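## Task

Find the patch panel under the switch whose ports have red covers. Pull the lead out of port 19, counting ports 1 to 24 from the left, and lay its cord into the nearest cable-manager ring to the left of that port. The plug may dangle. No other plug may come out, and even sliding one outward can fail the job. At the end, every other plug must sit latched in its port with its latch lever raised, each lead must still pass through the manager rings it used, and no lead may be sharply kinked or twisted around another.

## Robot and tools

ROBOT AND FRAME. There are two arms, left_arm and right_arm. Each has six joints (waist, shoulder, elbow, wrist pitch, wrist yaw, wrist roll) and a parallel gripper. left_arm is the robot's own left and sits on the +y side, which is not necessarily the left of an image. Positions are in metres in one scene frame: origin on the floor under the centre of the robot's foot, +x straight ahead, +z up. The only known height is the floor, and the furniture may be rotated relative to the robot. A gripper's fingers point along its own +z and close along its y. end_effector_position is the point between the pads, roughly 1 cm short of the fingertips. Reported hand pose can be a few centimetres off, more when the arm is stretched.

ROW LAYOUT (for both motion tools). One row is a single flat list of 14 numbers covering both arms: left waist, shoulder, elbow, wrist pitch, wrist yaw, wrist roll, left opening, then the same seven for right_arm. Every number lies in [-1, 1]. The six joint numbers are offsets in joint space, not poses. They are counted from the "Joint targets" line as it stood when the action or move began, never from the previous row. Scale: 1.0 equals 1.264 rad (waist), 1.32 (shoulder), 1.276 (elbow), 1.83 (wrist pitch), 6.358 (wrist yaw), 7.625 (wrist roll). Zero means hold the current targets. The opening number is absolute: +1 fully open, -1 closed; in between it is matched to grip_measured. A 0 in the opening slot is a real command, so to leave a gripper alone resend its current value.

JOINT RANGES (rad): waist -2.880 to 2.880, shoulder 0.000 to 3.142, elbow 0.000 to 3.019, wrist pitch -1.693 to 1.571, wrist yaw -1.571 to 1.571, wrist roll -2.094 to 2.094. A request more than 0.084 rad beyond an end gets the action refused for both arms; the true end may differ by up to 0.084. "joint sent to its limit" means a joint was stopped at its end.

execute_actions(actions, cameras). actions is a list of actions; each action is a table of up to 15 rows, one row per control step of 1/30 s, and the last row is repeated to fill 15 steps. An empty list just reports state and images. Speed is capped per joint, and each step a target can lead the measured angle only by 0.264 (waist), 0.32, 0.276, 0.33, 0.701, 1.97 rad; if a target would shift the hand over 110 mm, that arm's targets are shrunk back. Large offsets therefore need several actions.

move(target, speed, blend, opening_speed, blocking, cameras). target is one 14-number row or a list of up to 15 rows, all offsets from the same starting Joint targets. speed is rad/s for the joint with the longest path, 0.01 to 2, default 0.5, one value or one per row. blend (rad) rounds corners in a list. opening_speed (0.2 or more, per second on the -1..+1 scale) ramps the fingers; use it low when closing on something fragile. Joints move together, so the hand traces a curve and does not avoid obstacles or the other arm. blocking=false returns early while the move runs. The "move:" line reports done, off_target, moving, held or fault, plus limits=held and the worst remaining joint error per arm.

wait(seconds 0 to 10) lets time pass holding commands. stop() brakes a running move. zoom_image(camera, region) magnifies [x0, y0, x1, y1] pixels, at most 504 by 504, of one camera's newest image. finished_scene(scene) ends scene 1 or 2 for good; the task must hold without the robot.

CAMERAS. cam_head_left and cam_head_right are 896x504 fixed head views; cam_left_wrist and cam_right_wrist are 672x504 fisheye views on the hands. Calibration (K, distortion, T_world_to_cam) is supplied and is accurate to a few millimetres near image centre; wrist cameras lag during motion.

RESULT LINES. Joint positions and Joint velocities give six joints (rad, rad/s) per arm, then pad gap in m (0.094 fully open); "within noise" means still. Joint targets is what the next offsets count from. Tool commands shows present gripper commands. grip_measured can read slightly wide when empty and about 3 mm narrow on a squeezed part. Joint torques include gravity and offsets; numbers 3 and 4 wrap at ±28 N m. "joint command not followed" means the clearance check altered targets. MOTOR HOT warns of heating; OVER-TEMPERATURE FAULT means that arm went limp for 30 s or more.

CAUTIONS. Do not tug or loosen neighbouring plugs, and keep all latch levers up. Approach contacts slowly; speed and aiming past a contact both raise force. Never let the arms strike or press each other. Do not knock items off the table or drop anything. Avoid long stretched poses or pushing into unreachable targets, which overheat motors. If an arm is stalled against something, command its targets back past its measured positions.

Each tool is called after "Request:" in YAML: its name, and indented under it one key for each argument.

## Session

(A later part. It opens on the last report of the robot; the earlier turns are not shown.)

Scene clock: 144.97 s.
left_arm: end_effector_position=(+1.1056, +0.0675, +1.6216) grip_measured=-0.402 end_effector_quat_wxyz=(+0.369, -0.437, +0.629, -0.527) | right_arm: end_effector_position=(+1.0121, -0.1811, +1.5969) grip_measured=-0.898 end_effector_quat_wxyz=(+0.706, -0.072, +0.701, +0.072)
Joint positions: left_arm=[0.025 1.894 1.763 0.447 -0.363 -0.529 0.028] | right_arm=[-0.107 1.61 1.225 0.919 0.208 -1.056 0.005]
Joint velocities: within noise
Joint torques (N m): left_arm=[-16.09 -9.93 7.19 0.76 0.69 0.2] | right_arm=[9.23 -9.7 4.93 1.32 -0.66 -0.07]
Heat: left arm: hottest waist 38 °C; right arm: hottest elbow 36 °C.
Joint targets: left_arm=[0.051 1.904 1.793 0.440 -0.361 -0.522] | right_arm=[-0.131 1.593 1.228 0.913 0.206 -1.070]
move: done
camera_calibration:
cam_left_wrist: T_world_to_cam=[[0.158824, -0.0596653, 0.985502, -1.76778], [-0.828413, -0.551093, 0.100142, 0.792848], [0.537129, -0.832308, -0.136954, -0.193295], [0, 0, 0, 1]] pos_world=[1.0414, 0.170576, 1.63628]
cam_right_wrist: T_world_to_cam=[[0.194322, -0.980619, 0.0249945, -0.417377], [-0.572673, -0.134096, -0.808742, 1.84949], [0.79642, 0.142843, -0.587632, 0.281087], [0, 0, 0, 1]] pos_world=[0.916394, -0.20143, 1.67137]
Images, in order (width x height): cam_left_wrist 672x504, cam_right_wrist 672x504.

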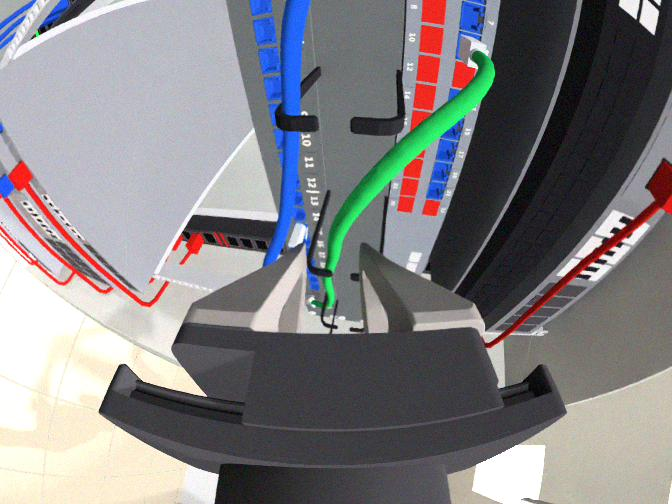

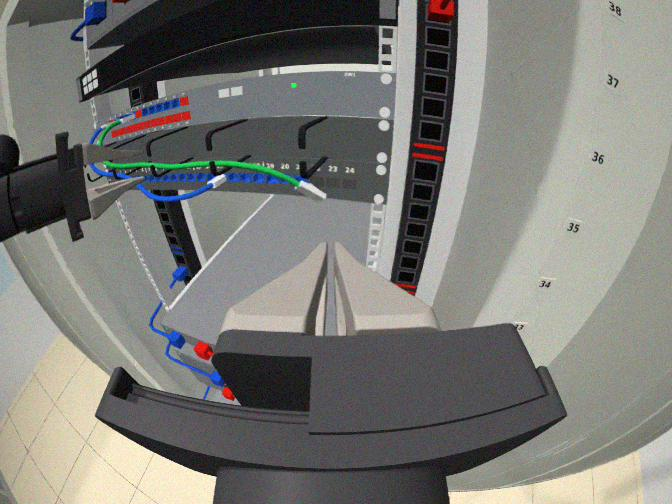

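Request:
move:
  target: [0.0062, 0.0115, 0.028, -0.0125, 0.0013, 0, -0.4, 0, 0, 0, 0, 0, 0, -0.9]
  speed: 0.1
  cameras: []

Request:
move:
  target: [0, 0, 0, 0, 0, 0, -0.97, 0, 0, 0, 0, 0, 0, -0.9]
  opening_speed: 0.4
  cameras: ["cam_right_wrist","cam_left_wrist"]

Request:
zoom_image:
  camera: "cam_left_wrist"
  region: [230, 20, 510, 300]

Request:
zoom_image:
  camera: "cam_right_wrist"
  region: [60, 100, 340, 220]

Scene clock: 147.10 s.
left_arm: end_effector_position=(+1.1156, +0.0705, +1.6232) grip_measured=-0.402 end_effector_quat_wxyz=(+0.371, -0.436, +0.627, -0.528) | right_arm: end_effector_position=(+1.0121, -0.1811, +1.5969) grip_measured=-0.898 end_effector_quat_wxyz=(+0.706, -0.072, +0.701, +0.072)
Joint positions: left_arm=[0.031 1.905 1.8 0.425 -0.355 -0.529 0.028] | right_arm=[-0.107 1.61 1.225 0.919 0.208 -1.056 0.005]
Joint velocities: within noise
Joint torques (N m): left_arm=[-16.09 -9.41 7.05 0.8 0.7 0.21] | right_arm=[8.82 -9.52 4.92 1.36 -0.66 -0.07]
Heat: left arm: hottest waist 38 °C; right arm: hottest elbow 36 °C.
Joint targets: left_arm=[0.059 1.919 1.828 0.417 -0.353 -0.522] | right_arm=[-0.131 1.593 1.228 0.913 0.206 -1.070]
move: done
No camera images: "cameras" was empty.

Scene clock: 148.73 s.
left_arm: end_effector_position=(+1.1155, +0.0697, +1.6221) grip_measured=-0.891 end_effector_quat_wxyz=(+0.370, -0.436, +0.628, -0.528) | right_arm: end_effector_position=(+1.0121, -0.1811, +1.5969) grip_measured=-0.898 end_effector_quat_wxyz=(+0.706, -0.072, +0.701, +0.072)
Joint positions: left_arm=[0.032 1.906 1.8 0.425 -0.355 -0.529 0.005] | right_arm=[-0.107 1.61 1.225 0.919 0.208 -1.056 0.005]
Joint velocities: within noise
Joint torques (N m): left_arm=[-16.15 -9.99 7.05 0.73 0.7 0.21] | right_arm=[9.47 -9.35 5.03 1.2 -0.64 -0.07]
Heat: left arm: hottest waist 38 °C; right arm: hottest elbow 36 °C.
Joint targets: left_arm=[0.059 1.919 1.828 0.417 -0.353 -0.522] | right_arm=[-0.131 1.593 1.228 0.913 0.206 -1.070]
move: done
camera_calibration:
cam_left_wrist: T_world_to_cam=[[0.155631, -0.0596597, 0.986012, -1.76697], [-0.828017, -0.552199, 0.0972815, 0.806478], [0.538671, -0.831575, -0.135338, -0.201117], [0, 0, 0, 1]] pos_world=[1.05111, 0.172675, 1.63658]
cam_right_wrist: T_world_to_cam=[[0.194322, -0.980619, 0.0249945, -0.417377], [-0.572673, -0.134096, -0.808742, 1.84949], [0.79642, 0.142843, -0.587632, 0.281087], [0, 0, 0, 1]] pos_world=[0.916394, -0.20143, 1.67137]
Images, in order (width x height): cam_left_wrist 672x504, cam_right_wrist 672x504.

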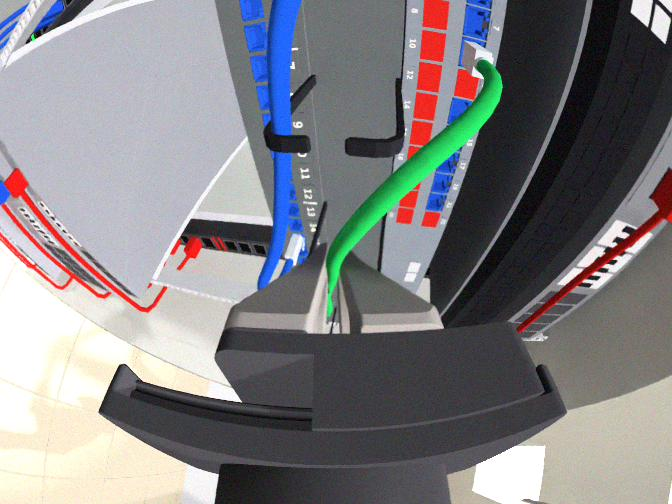

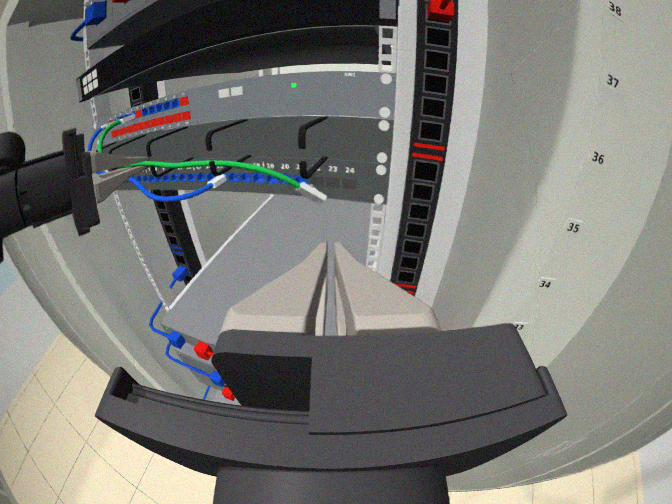

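Scaled by 1.800 from the camera's 672x504 image, which has a finer 960x720 frame.

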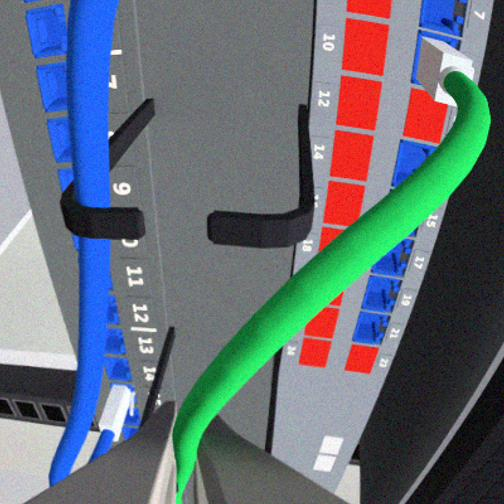

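Scaled by 1.800 from the camera's 672x504 image, which has a finer 960x720 frame.

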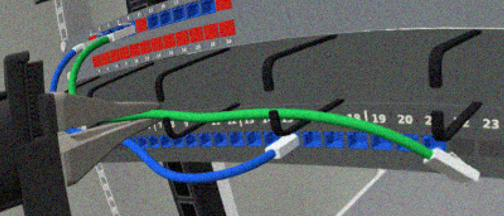

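Request:
move:
  target:
    - [0.0079, -0.0674, -0.1007, 0.0361, 0.0014, 0, -0.97, 0, 0, 0, 0, 0, 0, -0.9]
    - [0.0198, -0.1015, -0.127, 0.0186, 0.0035, -0.0105, -0.97, 0, 0, 0, 0, 0, 0, -0.9]
  speed: 0.12
  blend: 0.02
  cameras: ["cam_right_wrist","cam_left_wrist"]

Request:
zoom_image:
  camera: "cam_left_wrist"
  region: [230, 20, 510, 300]

Request:
zoom_image:
  camera: "cam_right_wrist"
  region: [60, 100, 340, 220]

Scene clock: 152.17 s.
left_arm: end_effector_position=(+1.0985, +0.1033, +1.6130) grip_measured=-0.892 end_effector_quat_wxyz=(+0.356, -0.453, +0.615, -0.538) | right_arm: end_effector_position=(+1.0121, -0.1811, +1.5969) grip_measured=-0.898 end_effector_quat_wxyz=(+0.706, -0.072, +0.701, +0.072)
Joint positions: left_arm=[0.055 1.807 1.667 0.458 -0.331 -0.591 0.005] | right_arm=[-0.107 1.61 1.225 0.919 0.208 -1.056 0.005]
Joint velocities: within noise
Joint torques (N m): left_arm=[-14.74 -12.34 4.64 0.79 0.62 0] | right_arm=[9.23 -9.93 4.96 1.32 -0.65 -0.06]
Heat: left arm: hottest waist 38 °C; right arm: hottest elbow 36 °C.
Joint targets: left_arm=[0.084 1.785 1.666 0.451 -0.331 -0.602] | right_arm=[-0.131 1.593 1.228 0.913 0.206 -1.070]
move: done
camera_calibration:
cam_left_wrist: T_world_to_cam=[[0.17227, -0.00714651, 0.985024, -1.7755], [-0.820578, -0.554252, 0.139489, 0.735805], [0.544954, -0.832318, -0.101345, -0.226899], [0, 0, 0, 1]] pos_world=[1.0333, 0.20628, 1.62328]
cam_right_wrist: T_world_to_cam=[[0.194322, -0.980619, 0.0249945, -0.417377], [-0.572673, -0.134096, -0.808742, 1.84949], [0.79642, 0.142843, -0.587632, 0.281087], [0, 0, 0, 1]] pos_world=[0.916394, -0.20143, 1.67137]
Images, in order (width x height): cam_left_wrist 672x504, cam_right_wrist 672x504.

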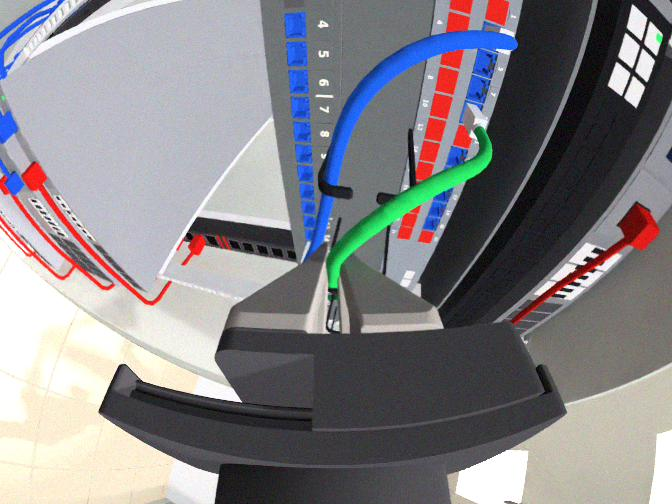

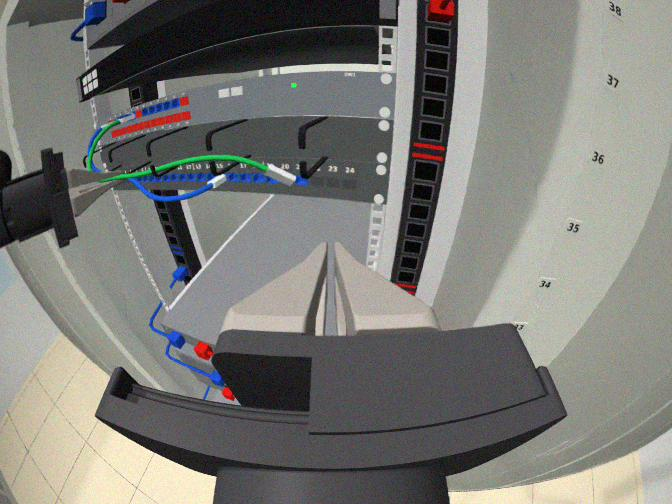

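Scaled by 1.800 from the camera's 672x504 image, which has a finer 960x720 frame.

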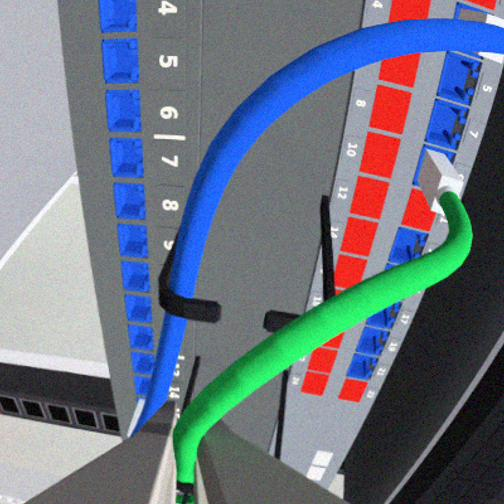

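Scaled by 1.800 from the camera's 672x504 image, which has a finer 960x720 frame.

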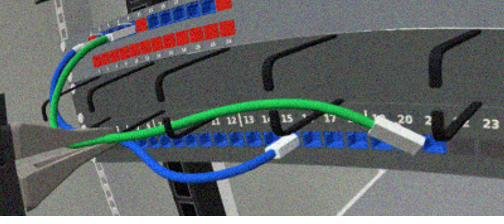

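Request:
zoom_image:
  camera: "cam_right_wrist"
  region: [130, 130, 310, 200]

Scaled by 2.800 from the camera's 672x504 image, which has a finer 960x720 frame.

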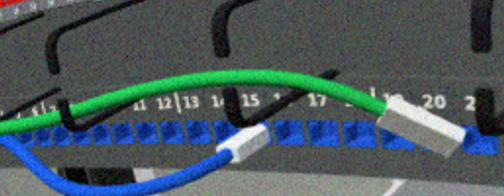

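Request:
move:
  target: [0.0063, 0.0614, 0.1129, -0.0377, 0.001, -0.01, -0.97, 0, 0, 0, 0, 0, 0, -0.9]
  speed: 0.12
  cameras: ["cam_right_wrist","cam_left_wrist"]

Request:
zoom_image:
  camera: "cam_left_wrist"
  region: [260, 120, 440, 300]

Request:
zoom_image:
  camera: "cam_right_wrist"
  region: [80, 110, 310, 210]

Scene clock: 155.40 s.
left_arm: end_effector_position=(+1.1191, +0.0915, +1.6123) grip_measured=-0.892 end_effector_quat_wxyz=(+0.330, -0.471, +0.605, -0.551) | right_arm: end_effector_position=(+1.0121, -0.1811, +1.5969) grip_measured=-0.898 end_effector_quat_wxyz=(+0.706, -0.072, +0.701, +0.072)
Joint positions: left_arm=[0.06 1.862 1.773 0.385 -0.325 -0.668 0.005] | right_arm=[-0.107 1.61 1.225 0.919 0.208 -1.056 0.005]
Joint velocities: within noise
Joint torques (N m): left_arm=[-15.27 -10.75 7.83 0.95 0.64 0.02] | right_arm=[9.41 -10.11 4.92 1.26 -0.66 -0.07]
Heat: left arm: hottest waist 38 °C; right arm: hottest elbow 36 °C.
Joint targets: left_arm=[0.092 1.866 1.811 0.382 -0.324 -0.678] | right_arm=[-0.131 1.593 1.228 0.913 0.206 -1.070]
move: off_target (left_arm); left_arm: the elbow is farthest, 0.037 rad from its target
camera_calibration:
cam_left_wrist: T_world_to_cam=[[0.205336, 0.052932, 0.977259, -1.80845], [-0.818307, -0.538452, 0.201102, 0.642943], [0.536852, -0.840992, -0.0672488, -0.293098], [0, 0, 0, 1]] pos_world=[1.05481, 0.195426, 1.61832]
cam_right_wrist: T_world_to_cam=[[0.194322, -0.980619, 0.0249945, -0.417377], [-0.572673, -0.134096, -0.808742, 1.84949], [0.79642, 0.142843, -0.587632, 0.281087], [0, 0, 0, 1]] pos_world=[0.916394, -0.20143, 1.67137]
Images, in order (width x height): cam_left_wrist 672x504, cam_right_wrist 672x504.

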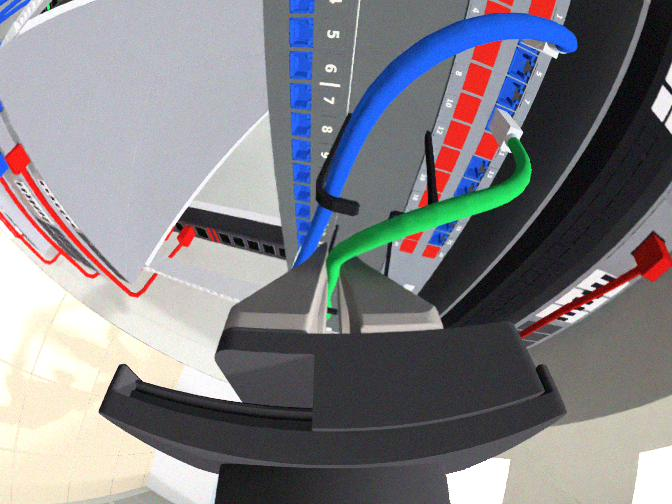

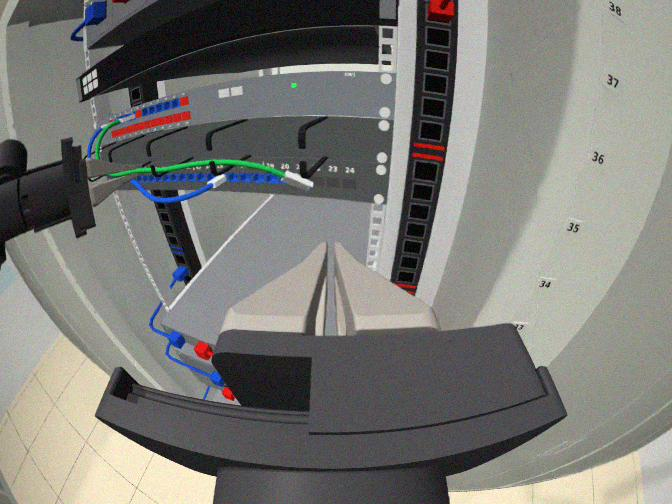

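Scaled by 2.800 from the camera's 672x504 image, which has a finer 960x720 frame.

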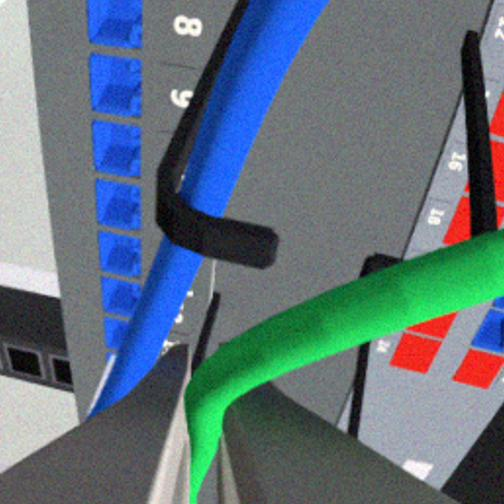

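Scaled by 2.191 from the camera's 672x504 image, which has a finer 960x720 frame.

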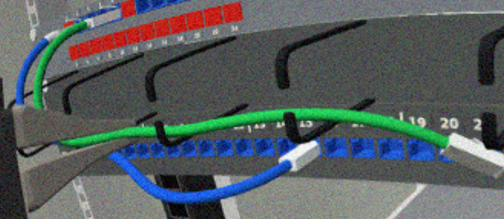

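Request:
move:
  target: [0, -0.0553, -0.0886, 0.035, -0.0008, -0.0435, -0.97, 0, 0, 0, 0, 0, 0, -0.9]
  speed: 0.2
  cameras: ["cam_right_wrist","cam_left_wrist"]

Request:
zoom_image:
  camera: "cam_left_wrist"
  region: [260, 120, 440, 300]

Request:
zoom_image:
  camera: "cam_right_wrist"
  region: [80, 110, 310, 210]

Scene clock: 158.60 s.
left_arm: end_effector_position=(+1.1066, +0.1052, +1.6134) grip_measured=-0.892 end_effector_quat_wxyz=(+0.241, -0.565, +0.515, -0.598) | right_arm: end_effector_position=(+1.0121, -0.1811, +1.5969) grip_measured=-0.898 end_effector_quat_wxyz=(+0.706, -0.072, +0.701, +0.072)
Joint positions: left_arm=[0.06 1.815 1.698 0.429 -0.325 -0.992 0.005] | right_arm=[-0.107 1.61 1.225 0.919 0.208 -1.056 0.005]
Joint velocities: within noise
Joint torques (N m): left_arm=[-14.68 -12.51 4.68 1.65 0.39 -0.05] | right_arm=[9.23 -9.52 5.08 1.31 -0.63 -0.06]
Heat: left arm: hottest waist 38 °C; right arm: hottest elbow 36 °C.
Joint targets: left_arm=[0.092 1.793 1.698 0.446 -0.329 -1.010] | right_arm=[-0.131 1.593 1.228 0.913 0.206 -1.070]
move: done
camera_calibration:
cam_left_wrist: T_world_to_cam=[[0.291733, 0.356813, 0.887455, -1.79038], [-0.747003, -0.494486, 0.444377, 0.163876], [0.597394, -0.79257, 0.122283, -0.652651], [0, 0, 0, 1]] pos_world=[1.03462, 0.202593, 1.59586]
cam_right_wrist: T_world_to_cam=[[0.194322, -0.980619, 0.0249945, -0.417377], [-0.572673, -0.134096, -0.808742, 1.84949], [0.79642, 0.142843, -0.587632, 0.281087], [0, 0, 0, 1]] pos_world=[0.916394, -0.20143, 1.67137]
Images, in order (width x height): cam_left_wrist 672x504, cam_right_wrist 672x504.

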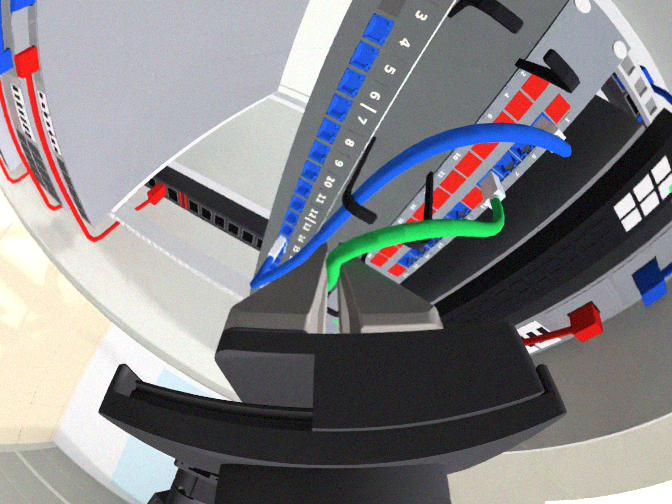

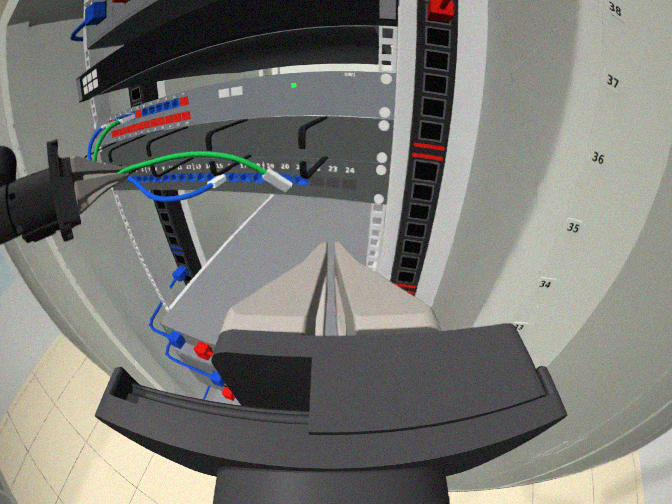

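Scaled by 2.800 from the camera's 672x504 image, which has a finer 960x720 frame.

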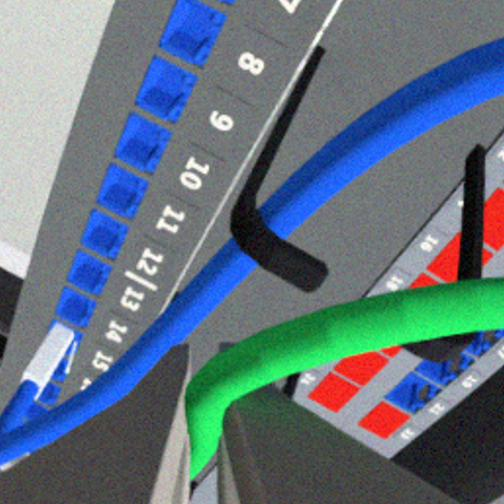

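Scaled by 2.191 from the camera's 672x504 image, which has a finer 960x720 frame.

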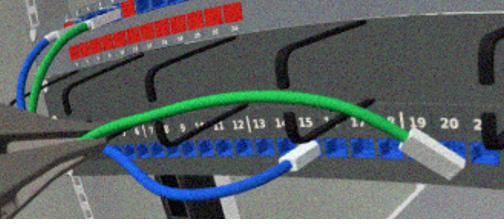

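Request:
move:
  target: [0, 0.0413, 0.0793, -0.0334, 0.0006, 0, -0.97, 0, 0, 0, 0, 0, 0, -0.9]
  speed: 0.12
  cameras: ["cam_right_wrist","cam_left_wrist"]

Request:
zoom_image:
  camera: "cam_left_wrist"
  region: [260, 120, 440, 300]

Request:
zoom_image:
  camera: "cam_right_wrist"
  region: [80, 110, 310, 210]

Scene clock: 160.77 s.
left_arm: end_effector_position=(+1.1187, +0.0992, +1.6154) grip_measured=-0.892 end_effector_quat_wxyz=(+0.237, -0.565, +0.517, -0.598) | right_arm: end_effector_position=(+1.0121, -0.1811, +1.5969) grip_measured=-0.898 end_effector_quat_wxyz=(+0.706, -0.072, +0.701, +0.072)
Joint positions: left_arm=[0.06 1.846 1.762 0.387 -0.325 -0.997 0.005] | right_arm=[-0.107 1.61 1.225 0.919 0.208 -1.056 0.005]
Joint velocities: within noise
Joint torques (N m): left_arm=[-15.09 -10.81 7.79 0.96 0.57 -0.03] | right_arm=[9.52 -9.7 4.96 1.25 -0.67 -0.07]
Heat: left arm: hottest waist 38 °C; right arm: hottest elbow 36 °C.
Joint targets: left_arm=[0.092 1.848 1.798 0.385 -0.326 -1.010] | right_arm=[-0.131 1.593 1.228 0.913 0.206 -1.070]
move: off_target (left_arm); left_arm: the elbow is farthest, 0.038 rad from its target
camera_calibration:
cam_left_wrist: T_world_to_cam=[[0.299212, 0.355854, 0.885347, -1.79842], [-0.748127, -0.488432, 0.449156, 0.16201], [0.592266, -0.796745, 0.120079, -0.655207], [0, 0, 0, 1]] pos_world=[1.04737, 0.197073, 1.59814]
cam_right_wrist: T_world_to_cam=[[0.194322, -0.980619, 0.0249945, -0.417377], [-0.572673, -0.134096, -0.808742, 1.84949], [0.79642, 0.142843, -0.587632, 0.281087], [0, 0, 0, 1]] pos_world=[0.916394, -0.20143, 1.67137]
Images, in order (width x height): cam_left_wrist 672x504, cam_right_wrist 672x504.

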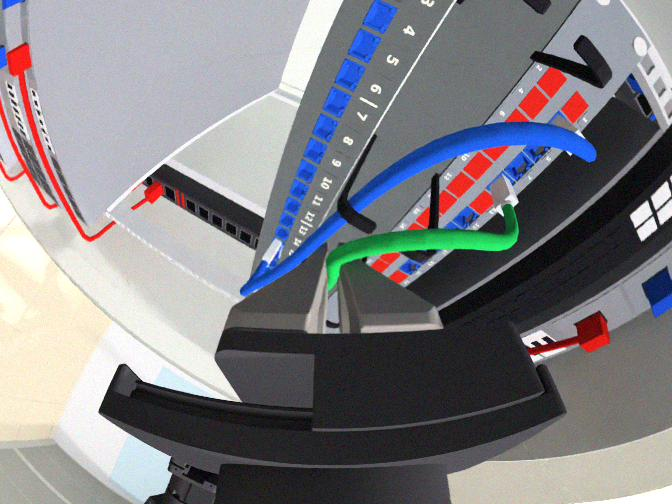

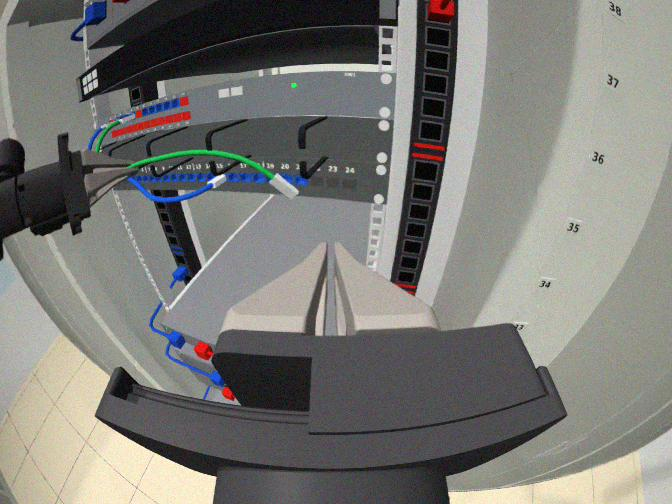

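Scaled by 2.800 from the camera's 672x504 image, which has a finer 960x720 frame.

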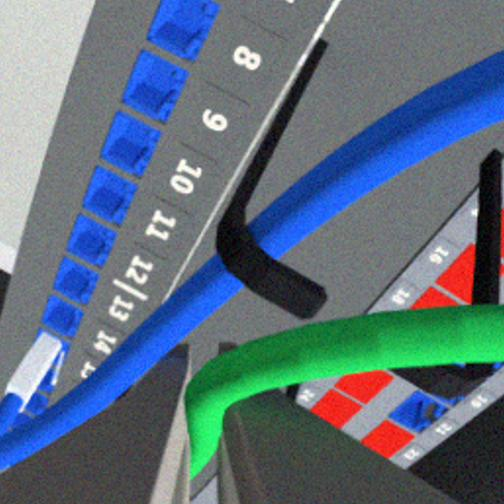

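Scaled by 2.191 from the camera's 672x504 image, which has a finer 960x720 frame.

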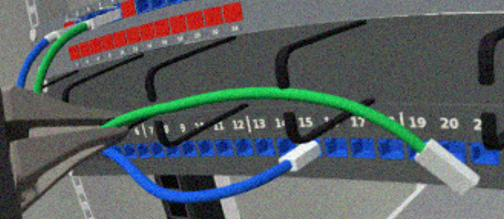

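Request:
move:
  target: [0.006, 0.018, 0.06, -0.0265, 0.0006, 0, -0.97, 0, 0, 0, 0, 0, 0, -0.9]
  speed: 0.12
  cameras: ["cam_right_wrist","cam_left_wrist"]

Request:
zoom_image:
  camera: "cam_left_wrist"
  region: [260, 120, 440, 300]

Request:
zoom_image:
  camera: "cam_right_wrist"
  region: [80, 110, 310, 210]

Scene clock: 162.07 s.
left_arm: end_effector_position=(+1.1327, +0.0977, +1.6175) grip_measured=-0.892 end_effector_quat_wxyz=(+0.234, -0.564, +0.520, -0.597) | right_arm: end_effector_position=(+1.0121, -0.1811, +1.5969) grip_measured=-0.898 end_effector_quat_wxyz=(+0.706, -0.072, +0.701, +0.072)
Joint positions: left_arm=[0.064 1.873 1.83 0.336 -0.323 -1 0.005] | right_arm=[-0.107 1.61 1.225 0.919 0.208 -1.056 0.005]
Joint velocities: within noise
Joint torques (N m): left_arm=[-15.15 -11.34 8.51 0.98 0.63 0.01] | right_arm=[9.11 -9.7 4.98 1.26 -0.69 -0.07]
Heat: left arm: hottest waist 38 °C; right arm: hottest elbow 36 °C.
Joint targets: left_arm=[0.099 1.871 1.875 0.336 -0.322 -1.010] | right_arm=[-0.131 1.593 1.228 0.913 0.206 -1.070]
move: off_target (left_arm); left_arm: the elbow is farthest, 0.045 rad from its target
camera_calibration:
cam_left_wrist: T_world_to_cam=[[0.306435, 0.351585, 0.884582, -1.81043], [-0.749713, -0.483468, 0.451873, 0.16771], [0.586538, -0.801653, 0.115436, -0.650526], [0, 0, 0, 1]] pos_world=[1.06207, 0.196106, 1.60078]
cam_right_wrist: T_world_to_cam=[[0.194322, -0.980619, 0.0249945, -0.417377], [-0.572673, -0.134096, -0.808742, 1.84949], [0.79642, 0.142843, -0.587632, 0.281087], [0, 0, 0, 1]] pos_world=[0.916394, -0.20143, 1.67137]
Images, in order (width x height): cam_left_wrist 672x504, cam_right_wrist 672x504.

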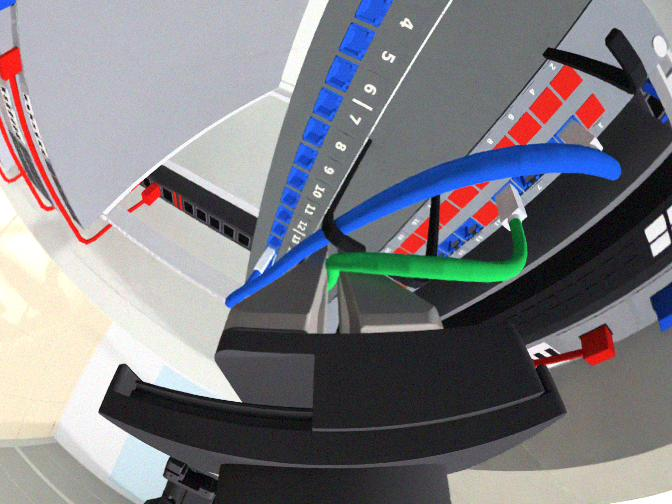

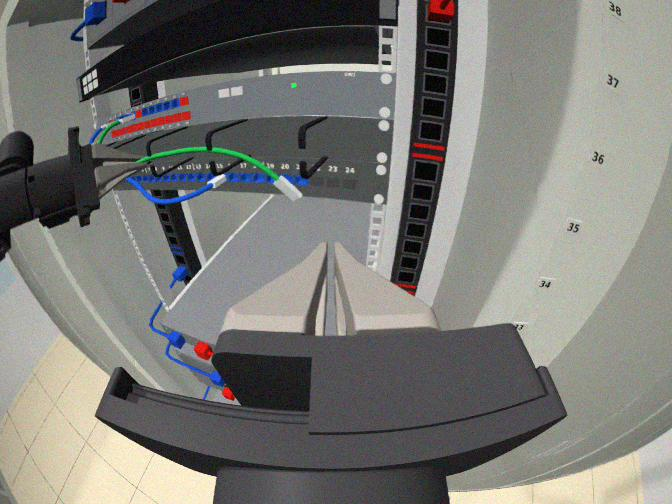

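Scaled by 2.800 from the camera's 672x504 image, which has a finer 960x720 frame.

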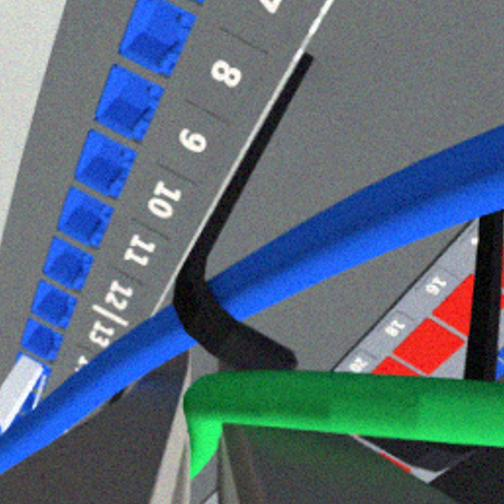

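Scaled by 2.191 from the camera's 672x504 image, which has a finer 960x720 frame.

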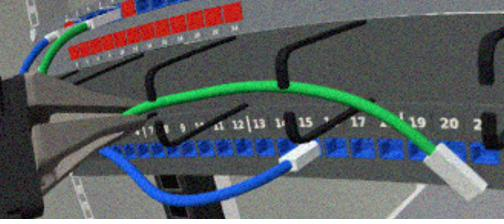

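Request:
move:
  target: [0.0016, -0.0576, -0.1638, 0.0787, -0.0005, 0.1138, -0.97, 0, 0, 0, 0, 0, 0, -0.9]
  speed: 0.4
  cameras: ["cam_right_wrist","cam_left_wrist"]

Request:
zoom_image:
  camera: "cam_left_wrist"
  region: [230, 20, 510, 300]

Request:
zoom_image:
  camera: "cam_right_wrist"
  region: [80, 110, 310, 210]

Scene clock: 167.17 s.
left_arm: end_effector_position=(+1.1006, +0.1031, +1.6056) grip_measured=-0.892 end_effector_quat_wxyz=(+0.466, -0.310, +0.697, -0.449) | right_arm: end_effector_position=(+1.0121, -0.1811, +1.5969) grip_measured=-0.898 end_effector_quat_wxyz=(+0.706, -0.072, +0.701, +0.072)
Joint positions: left_arm=[0.066 1.815 1.668 0.468 -0.319 -0.158 0.005] | right_arm=[-0.107 1.61 1.225 0.919 0.208 -1.056 0.005]
Joint velocities: within noise
Joint torques (N m): left_arm=[-14.33 -12.34 4.55 1.5 0.34 0.29] | right_arm=[9.11 -9.64 5.01 1.22 -0.66 -0.05]
Heat: left arm: hottest waist 38 °C; right arm: hottest elbow 36 °C.
Joint targets: left_arm=[0.101 1.795 1.666 0.480 -0.325 -0.142] | right_arm=[-0.131 1.593 1.228 0.913 0.206 -1.070]
move: done
camera_calibration:
cam_left_wrist: T_world_to_cam=[[0.0127783, -0.40278, 0.915208, -1.44016], [-0.852129, -0.483279, -0.200792, 1.31225], [0.523175, -0.77731, -0.349396, 0.18767], [0, 0, 0, 1]] pos_world=[1.03842, 0.199989, 1.64711]
cam_right_wrist: T_world_to_cam=[[0.194322, -0.980619, 0.0249945, -0.417377], [-0.572673, -0.134096, -0.808742, 1.84949], [0.79642, 0.142843, -0.587632, 0.281087], [0, 0, 0, 1]] pos_world=[0.916394, -0.20143, 1.67137]
Images, in order (width x height): cam_left_wrist 672x504, cam_right_wrist 672x504.

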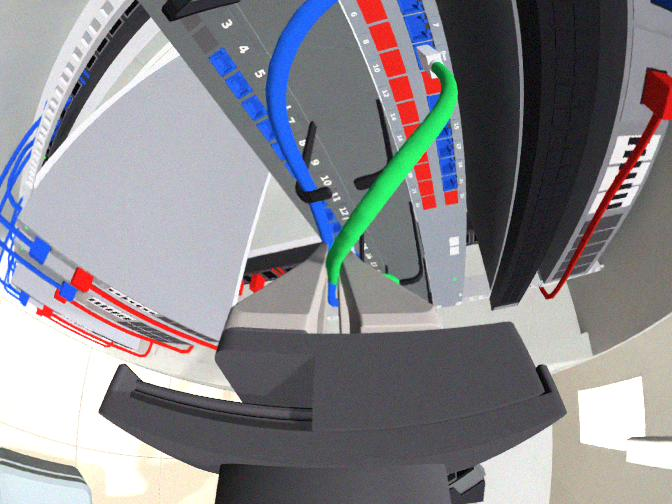

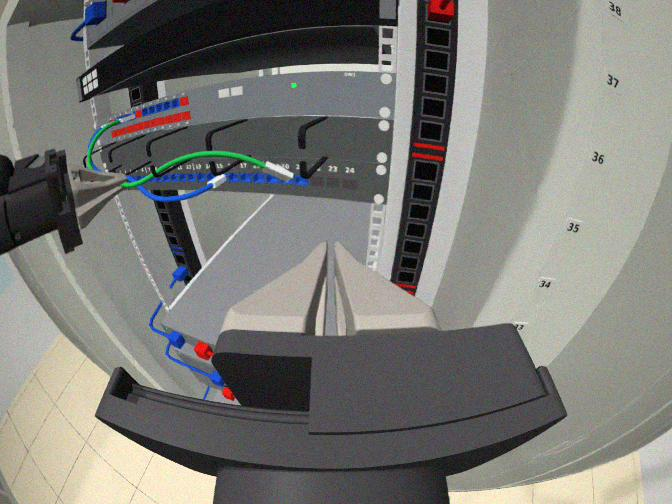

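Scaled by 1.800 from the camera's 672x504 image, which has a finer 960x720 frame.

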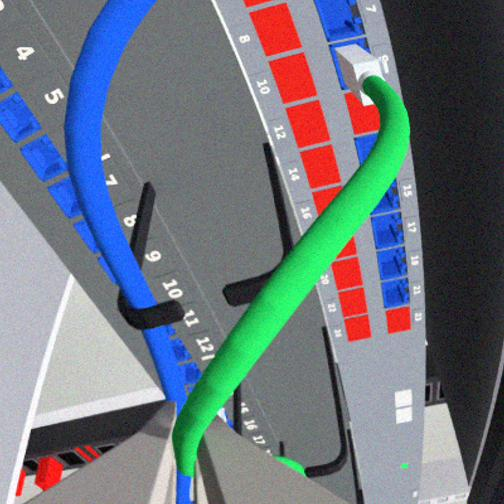

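Scaled by 2.191 from the camera's 672x504 image, which has a finer 960x720 frame.

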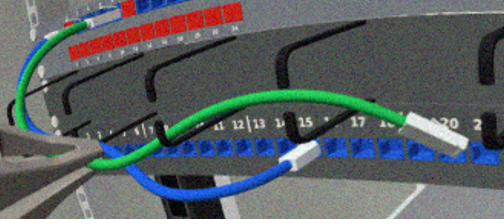

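Request:
move:
  target: [0.008, 0.045, 0.082, -0.031, 0.0017, 0, -0.97, 0, 0, 0, 0, 0, 0, -0.9]
  speed: 0.12
  cameras: ["cam_right_wrist","cam_left_wrist"]

Request:
zoom_image:
  camera: "cam_left_wrist"
  region: [260, 120, 440, 300]

Request:
zoom_image:
  camera: "cam_right_wrist"
  region: [80, 110, 310, 210]

Scene clock: 169.27 s.
left_arm: end_effector_position=(+1.1190, +0.1079, +1.6006) grip_measured=-0.892 end_effector_quat_wxyz=(+0.468, -0.313, +0.699, -0.442) | right_arm: end_effector_position=(+1.0121, -0.1811, +1.5969) grip_measured=-0.898 end_effector_quat_wxyz=(+0.706, -0.072, +0.701, +0.072)
Joint positions: left_arm=[0.083 1.841 1.734 0.431 -0.317 -0.157 0.005] | right_arm=[-0.107 1.61 1.225 0.919 0.208 -1.056 0.005]
Joint velocities: within noise
Joint torques (N m): left_arm=[-15.15 -9.99 7.76 0.79 0.74 0.29] | right_arm=[9.35 -9.29 5.01 1.32 -0.65 -0.06]
Heat: left arm: hottest waist 37 °C; right arm: hottest elbow 36 °C.
Joint targets: left_arm=[0.111 1.855 1.771 0.424 -0.314 -0.142] | right_arm=[-0.131 1.593 1.228 0.913 0.206 -1.070]
move: off_target (left_arm); left_arm: the elbow is farthest, 0.037 rad from its target
camera_calibration:
cam_left_wrist: T_world_to_cam=[[0.0225733, -0.410855, 0.911421, -1.43787], [-0.848628, -0.489814, -0.199782, 1.32442], [0.528508, -0.768948, -0.359719, 0.189629], [0, 0, 0, 1]] pos_world=[1.05618, 0.203779, 1.64332]
cam_right_wrist: T_world_to_cam=[[0.194322, -0.980619, 0.0249945, -0.417377], [-0.572673, -0.134096, -0.808742, 1.84949], [0.79642, 0.142843, -0.587632, 0.281087], [0, 0, 0, 1]] pos_world=[0.916394, -0.20143, 1.67137]
Images, in order (width x height): cam_left_wrist 672x504, cam_right_wrist 672x504.

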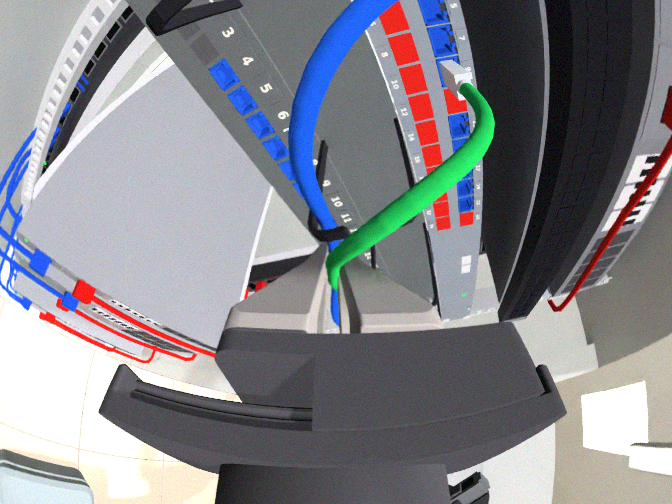

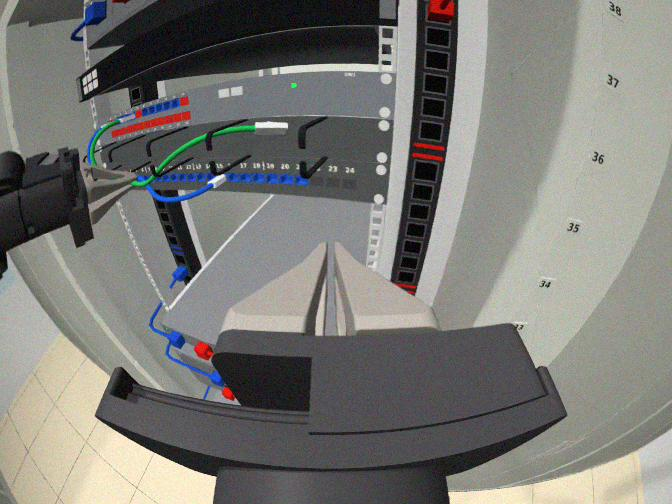

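Scaled by 2.800 from the camera's 672x504 image, which has a finer 960x720 frame.

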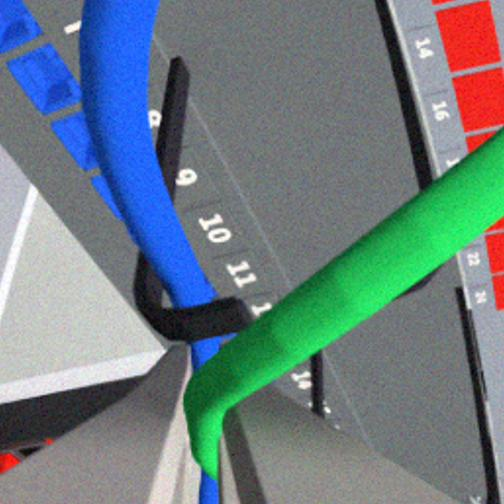

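Scaled by 2.191 from the camera's 672x504 image, which has a finer 960x720 frame.

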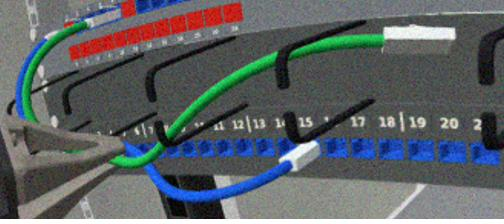

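Request:
move:
  target: [0.0062, 0.0206, 0.035, -0.016, 0.0026, 0, -0.97, 0, 0, 0, 0, 0, 0, -0.9]
  speed: 0.12
  cameras: ["cam_right_wrist","cam_left_wrist"]

Request:
zoom_image:
  camera: "cam_left_wrist"
  region: [260, 120, 440, 300]

Request:
zoom_image:
  camera: "cam_right_wrist"
  region: [80, 110, 310, 210]

Scene clock: 170.70 s.
left_arm: end_effector_position=(+1.1283, +0.1052, +1.5999) grip_measured=-0.892 end_effector_quat_wxyz=(+0.468, -0.308, +0.699, -0.445) | right_arm: end_effector_position=(+1.0121, -0.1811, +1.5969) grip_measured=-0.898 end_effector_quat_wxyz=(+0.706, -0.072, +0.701, +0.072)
Joint positions: left_arm=[0.089 1.861 1.776 0.404 -0.302 -0.156 0.005] | right_arm=[-0.107 1.61 1.225 0.919 0.208 -1.056 0.005]
Joint velocities: within noise
Joint torques (N m): left_arm=[-15.33 -9.76 7.99 0.7 0.83 0.26] | right_arm=[9.11 -9.64 4.93 1.29 -0.64 -0.06]
Heat: left arm: hottest waist 37 °C; right arm: hottest elbow 36 °C.
Joint targets: left_arm=[0.119 1.882 1.815 0.394 -0.297 -0.142] | right_arm=[-0.131 1.593 1.228 0.913 0.206 -1.070]
move: off_target (left_arm); left_arm: the elbow is farthest, 0.040 rad from its target
camera_calibration:
cam_left_wrist: T_world_to_cam=[[0.0133373, -0.411709, 0.911218, -1.42774], [-0.851873, -0.481857, -0.205245, 1.34241], [0.523578, -0.773505, -0.357151, 0.184279], [0, 0, 0, 1]] pos_world=[1.06612, 0.201574, 1.64232]
cam_right_wrist: T_world_to_cam=[[0.194322, -0.980619, 0.0249945, -0.417377], [-0.572673, -0.134096, -0.808742, 1.84949], [0.79642, 0.142843, -0.587632, 0.281087], [0, 0, 0, 1]] pos_world=[0.916394, -0.20143, 1.67137]
Images, in order (width x height): cam_left_wrist 672x504, cam_right_wrist 672x504.

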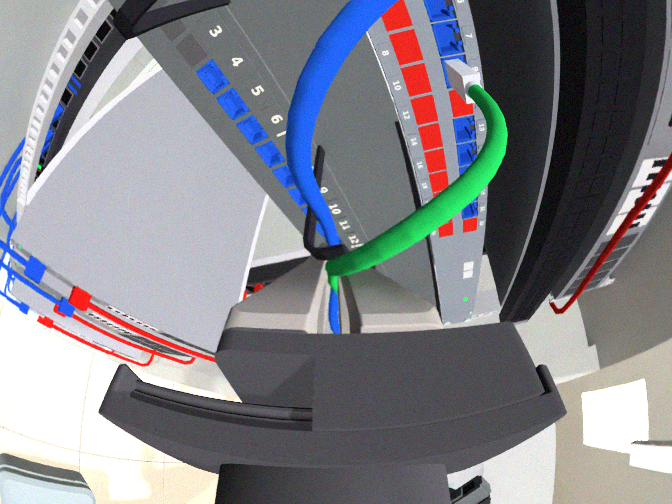

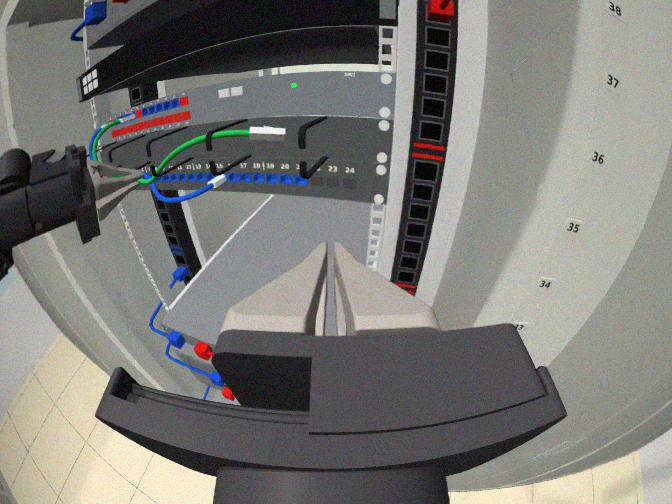

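Scaled by 2.800 from the camera's 672x504 image, which has a finer 960x720 frame.

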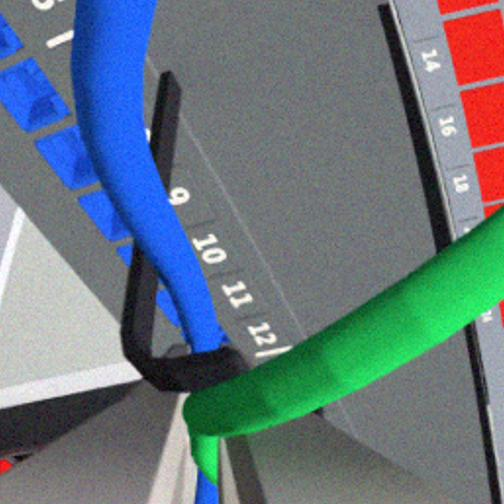

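Scaled by 2.191 from the camera's 672x504 image, which has a finer 960x720 frame.

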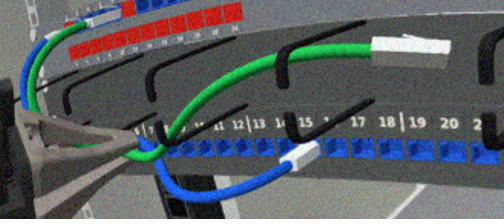

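Request:
move:
  target: [-0.0799, -0.0735, -0.116, 0.0421, -0.0053, -0.0509, -0.97, 0, 0, 0, 0, 0, 0, -0.9]
  speed: 0.25
  cameras: []

Request:
move:
  target: [0, 0, 0, 0, 0, 0, -0.4, 0, 0, 0, 0, 0, 0, -0.9]
  opening_speed: 0.3
  cameras: ["cam_right_wrist","cam_left_wrist"]

Request:
zoom_image:
  camera: "cam_left_wrist"
  region: [230, 20, 510, 300]

Request:
zoom_image:
  camera: "cam_right_wrist"
  region: [60, 100, 340, 220]

Scene clock: 175.83 s.
left_arm: end_effector_position=(+1.0986, +0.1033, +1.6133) grip_measured=-0.892 end_effector_quat_wxyz=(+0.375, -0.430, +0.631, -0.525) | right_arm: end_effector_position=(+1.0121, -0.1811, +1.5969) grip_measured=-0.898 end_effector_quat_wxyz=(+0.706, -0.072, +0.701, +0.072)
Joint positions: left_arm=[0.055 1.807 1.668 0.456 -0.33 -0.519 0.005] | right_arm=[-0.107 1.61 1.225 0.919 0.208 -1.056 0.005]
Joint velocities: within noise
Joint torques (N m): left_arm=[-19.96 -12.34 4.66 1.58 0.56 -0.01] | right_arm=[9.52 -9.29 5 1.28 -0.65 -0.07]
Heat: left arm: hottest waist 37 °C; right arm: hottest elbow 36 °C.
Joint targets: left_arm=[0.018 1.785 1.667 0.471 -0.331 -0.530] | right_arm=[-0.131 1.593 1.228 0.913 0.206 -1.070]
move: off_target (left_arm); left_arm: the waist is farthest, 0.037 rad from its target
No camera images: "cameras" was empty.

Scene clock: 177.93 s.
left_arm: end_effector_position=(+1.0982, +0.1031, +1.6128) grip_measured=-0.402 end_effector_quat_wxyz=(+0.374, -0.431, +0.631, -0.526) | right_arm: end_effector_position=(+1.0121, -0.1811, +1.5969) grip_measured=-0.898 end_effector_quat_wxyz=(+0.706, -0.072, +0.701, +0.072)
Joint positions: left_arm=[0.055 1.807 1.667 0.456 -0.331 -0.523 0.028] | right_arm=[-0.107 1.61 1.225 0.919 0.208 -1.056 0.005]
Joint velocities: within noise
Joint torques (N m): left_arm=[-19.96 -12.28 4.81 1.58 0.6 0.05] | right_arm=[9.35 -9.58 5.08 1.26 -0.67 -0.04]
Heat: left arm: hottest waist 38 °C; right arm: hottest elbow 36 °C.
Joint targets: left_arm=[0.018 1.785 1.668 0.471 -0.331 -0.530] | right_arm=[-0.131 1.593 1.228 0.913 0.206 -1.070]
move: off_target (left_arm); left_arm: the waist is farthest, 0.037 rad from its target
camera_calibration:
cam_left_wrist: T_world_to_cam=[[0.149758, -0.0723845, 0.98607, -1.74549], [-0.830465, -0.550437, 0.0857194, 0.832668], [0.536564, -0.831733, -0.142545, -0.151279], [0, 0, 0, 1]] pos_world=[1.03407, 0.206161, 1.62823]
cam_right_wrist: T_world_to_cam=[[0.194322, -0.980619, 0.0249945, -0.417377], [-0.572673, -0.134096, -0.808742, 1.84949], [0.79642, 0.142843, -0.587632, 0.281087], [0, 0, 0, 1]] pos_world=[0.916394, -0.20143, 1.67137]
Images, in order (width x height): cam_left_wrist 672x504, cam_right_wrist 672x504.

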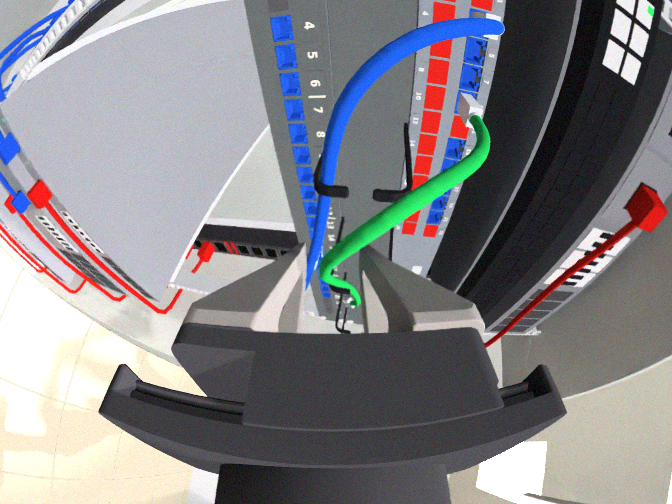

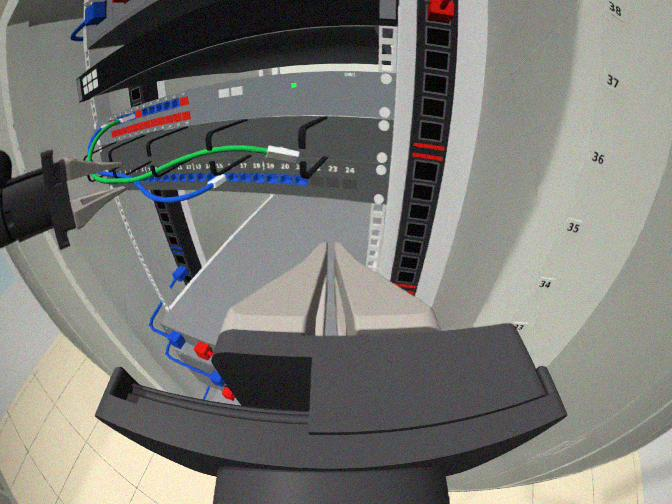

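Scaled by 1.800 from the camera's 672x504 image, which has a finer 960x720 frame.

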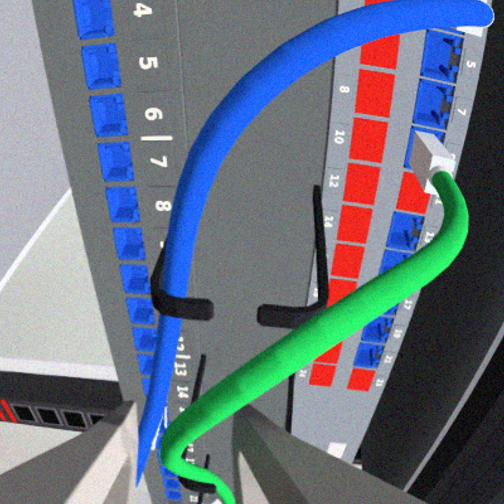

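Scaled by 1.800 from the camera's 672x504 image, which has a finer 960x720 frame.

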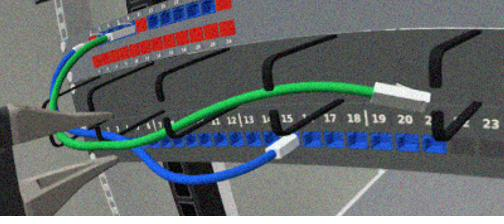

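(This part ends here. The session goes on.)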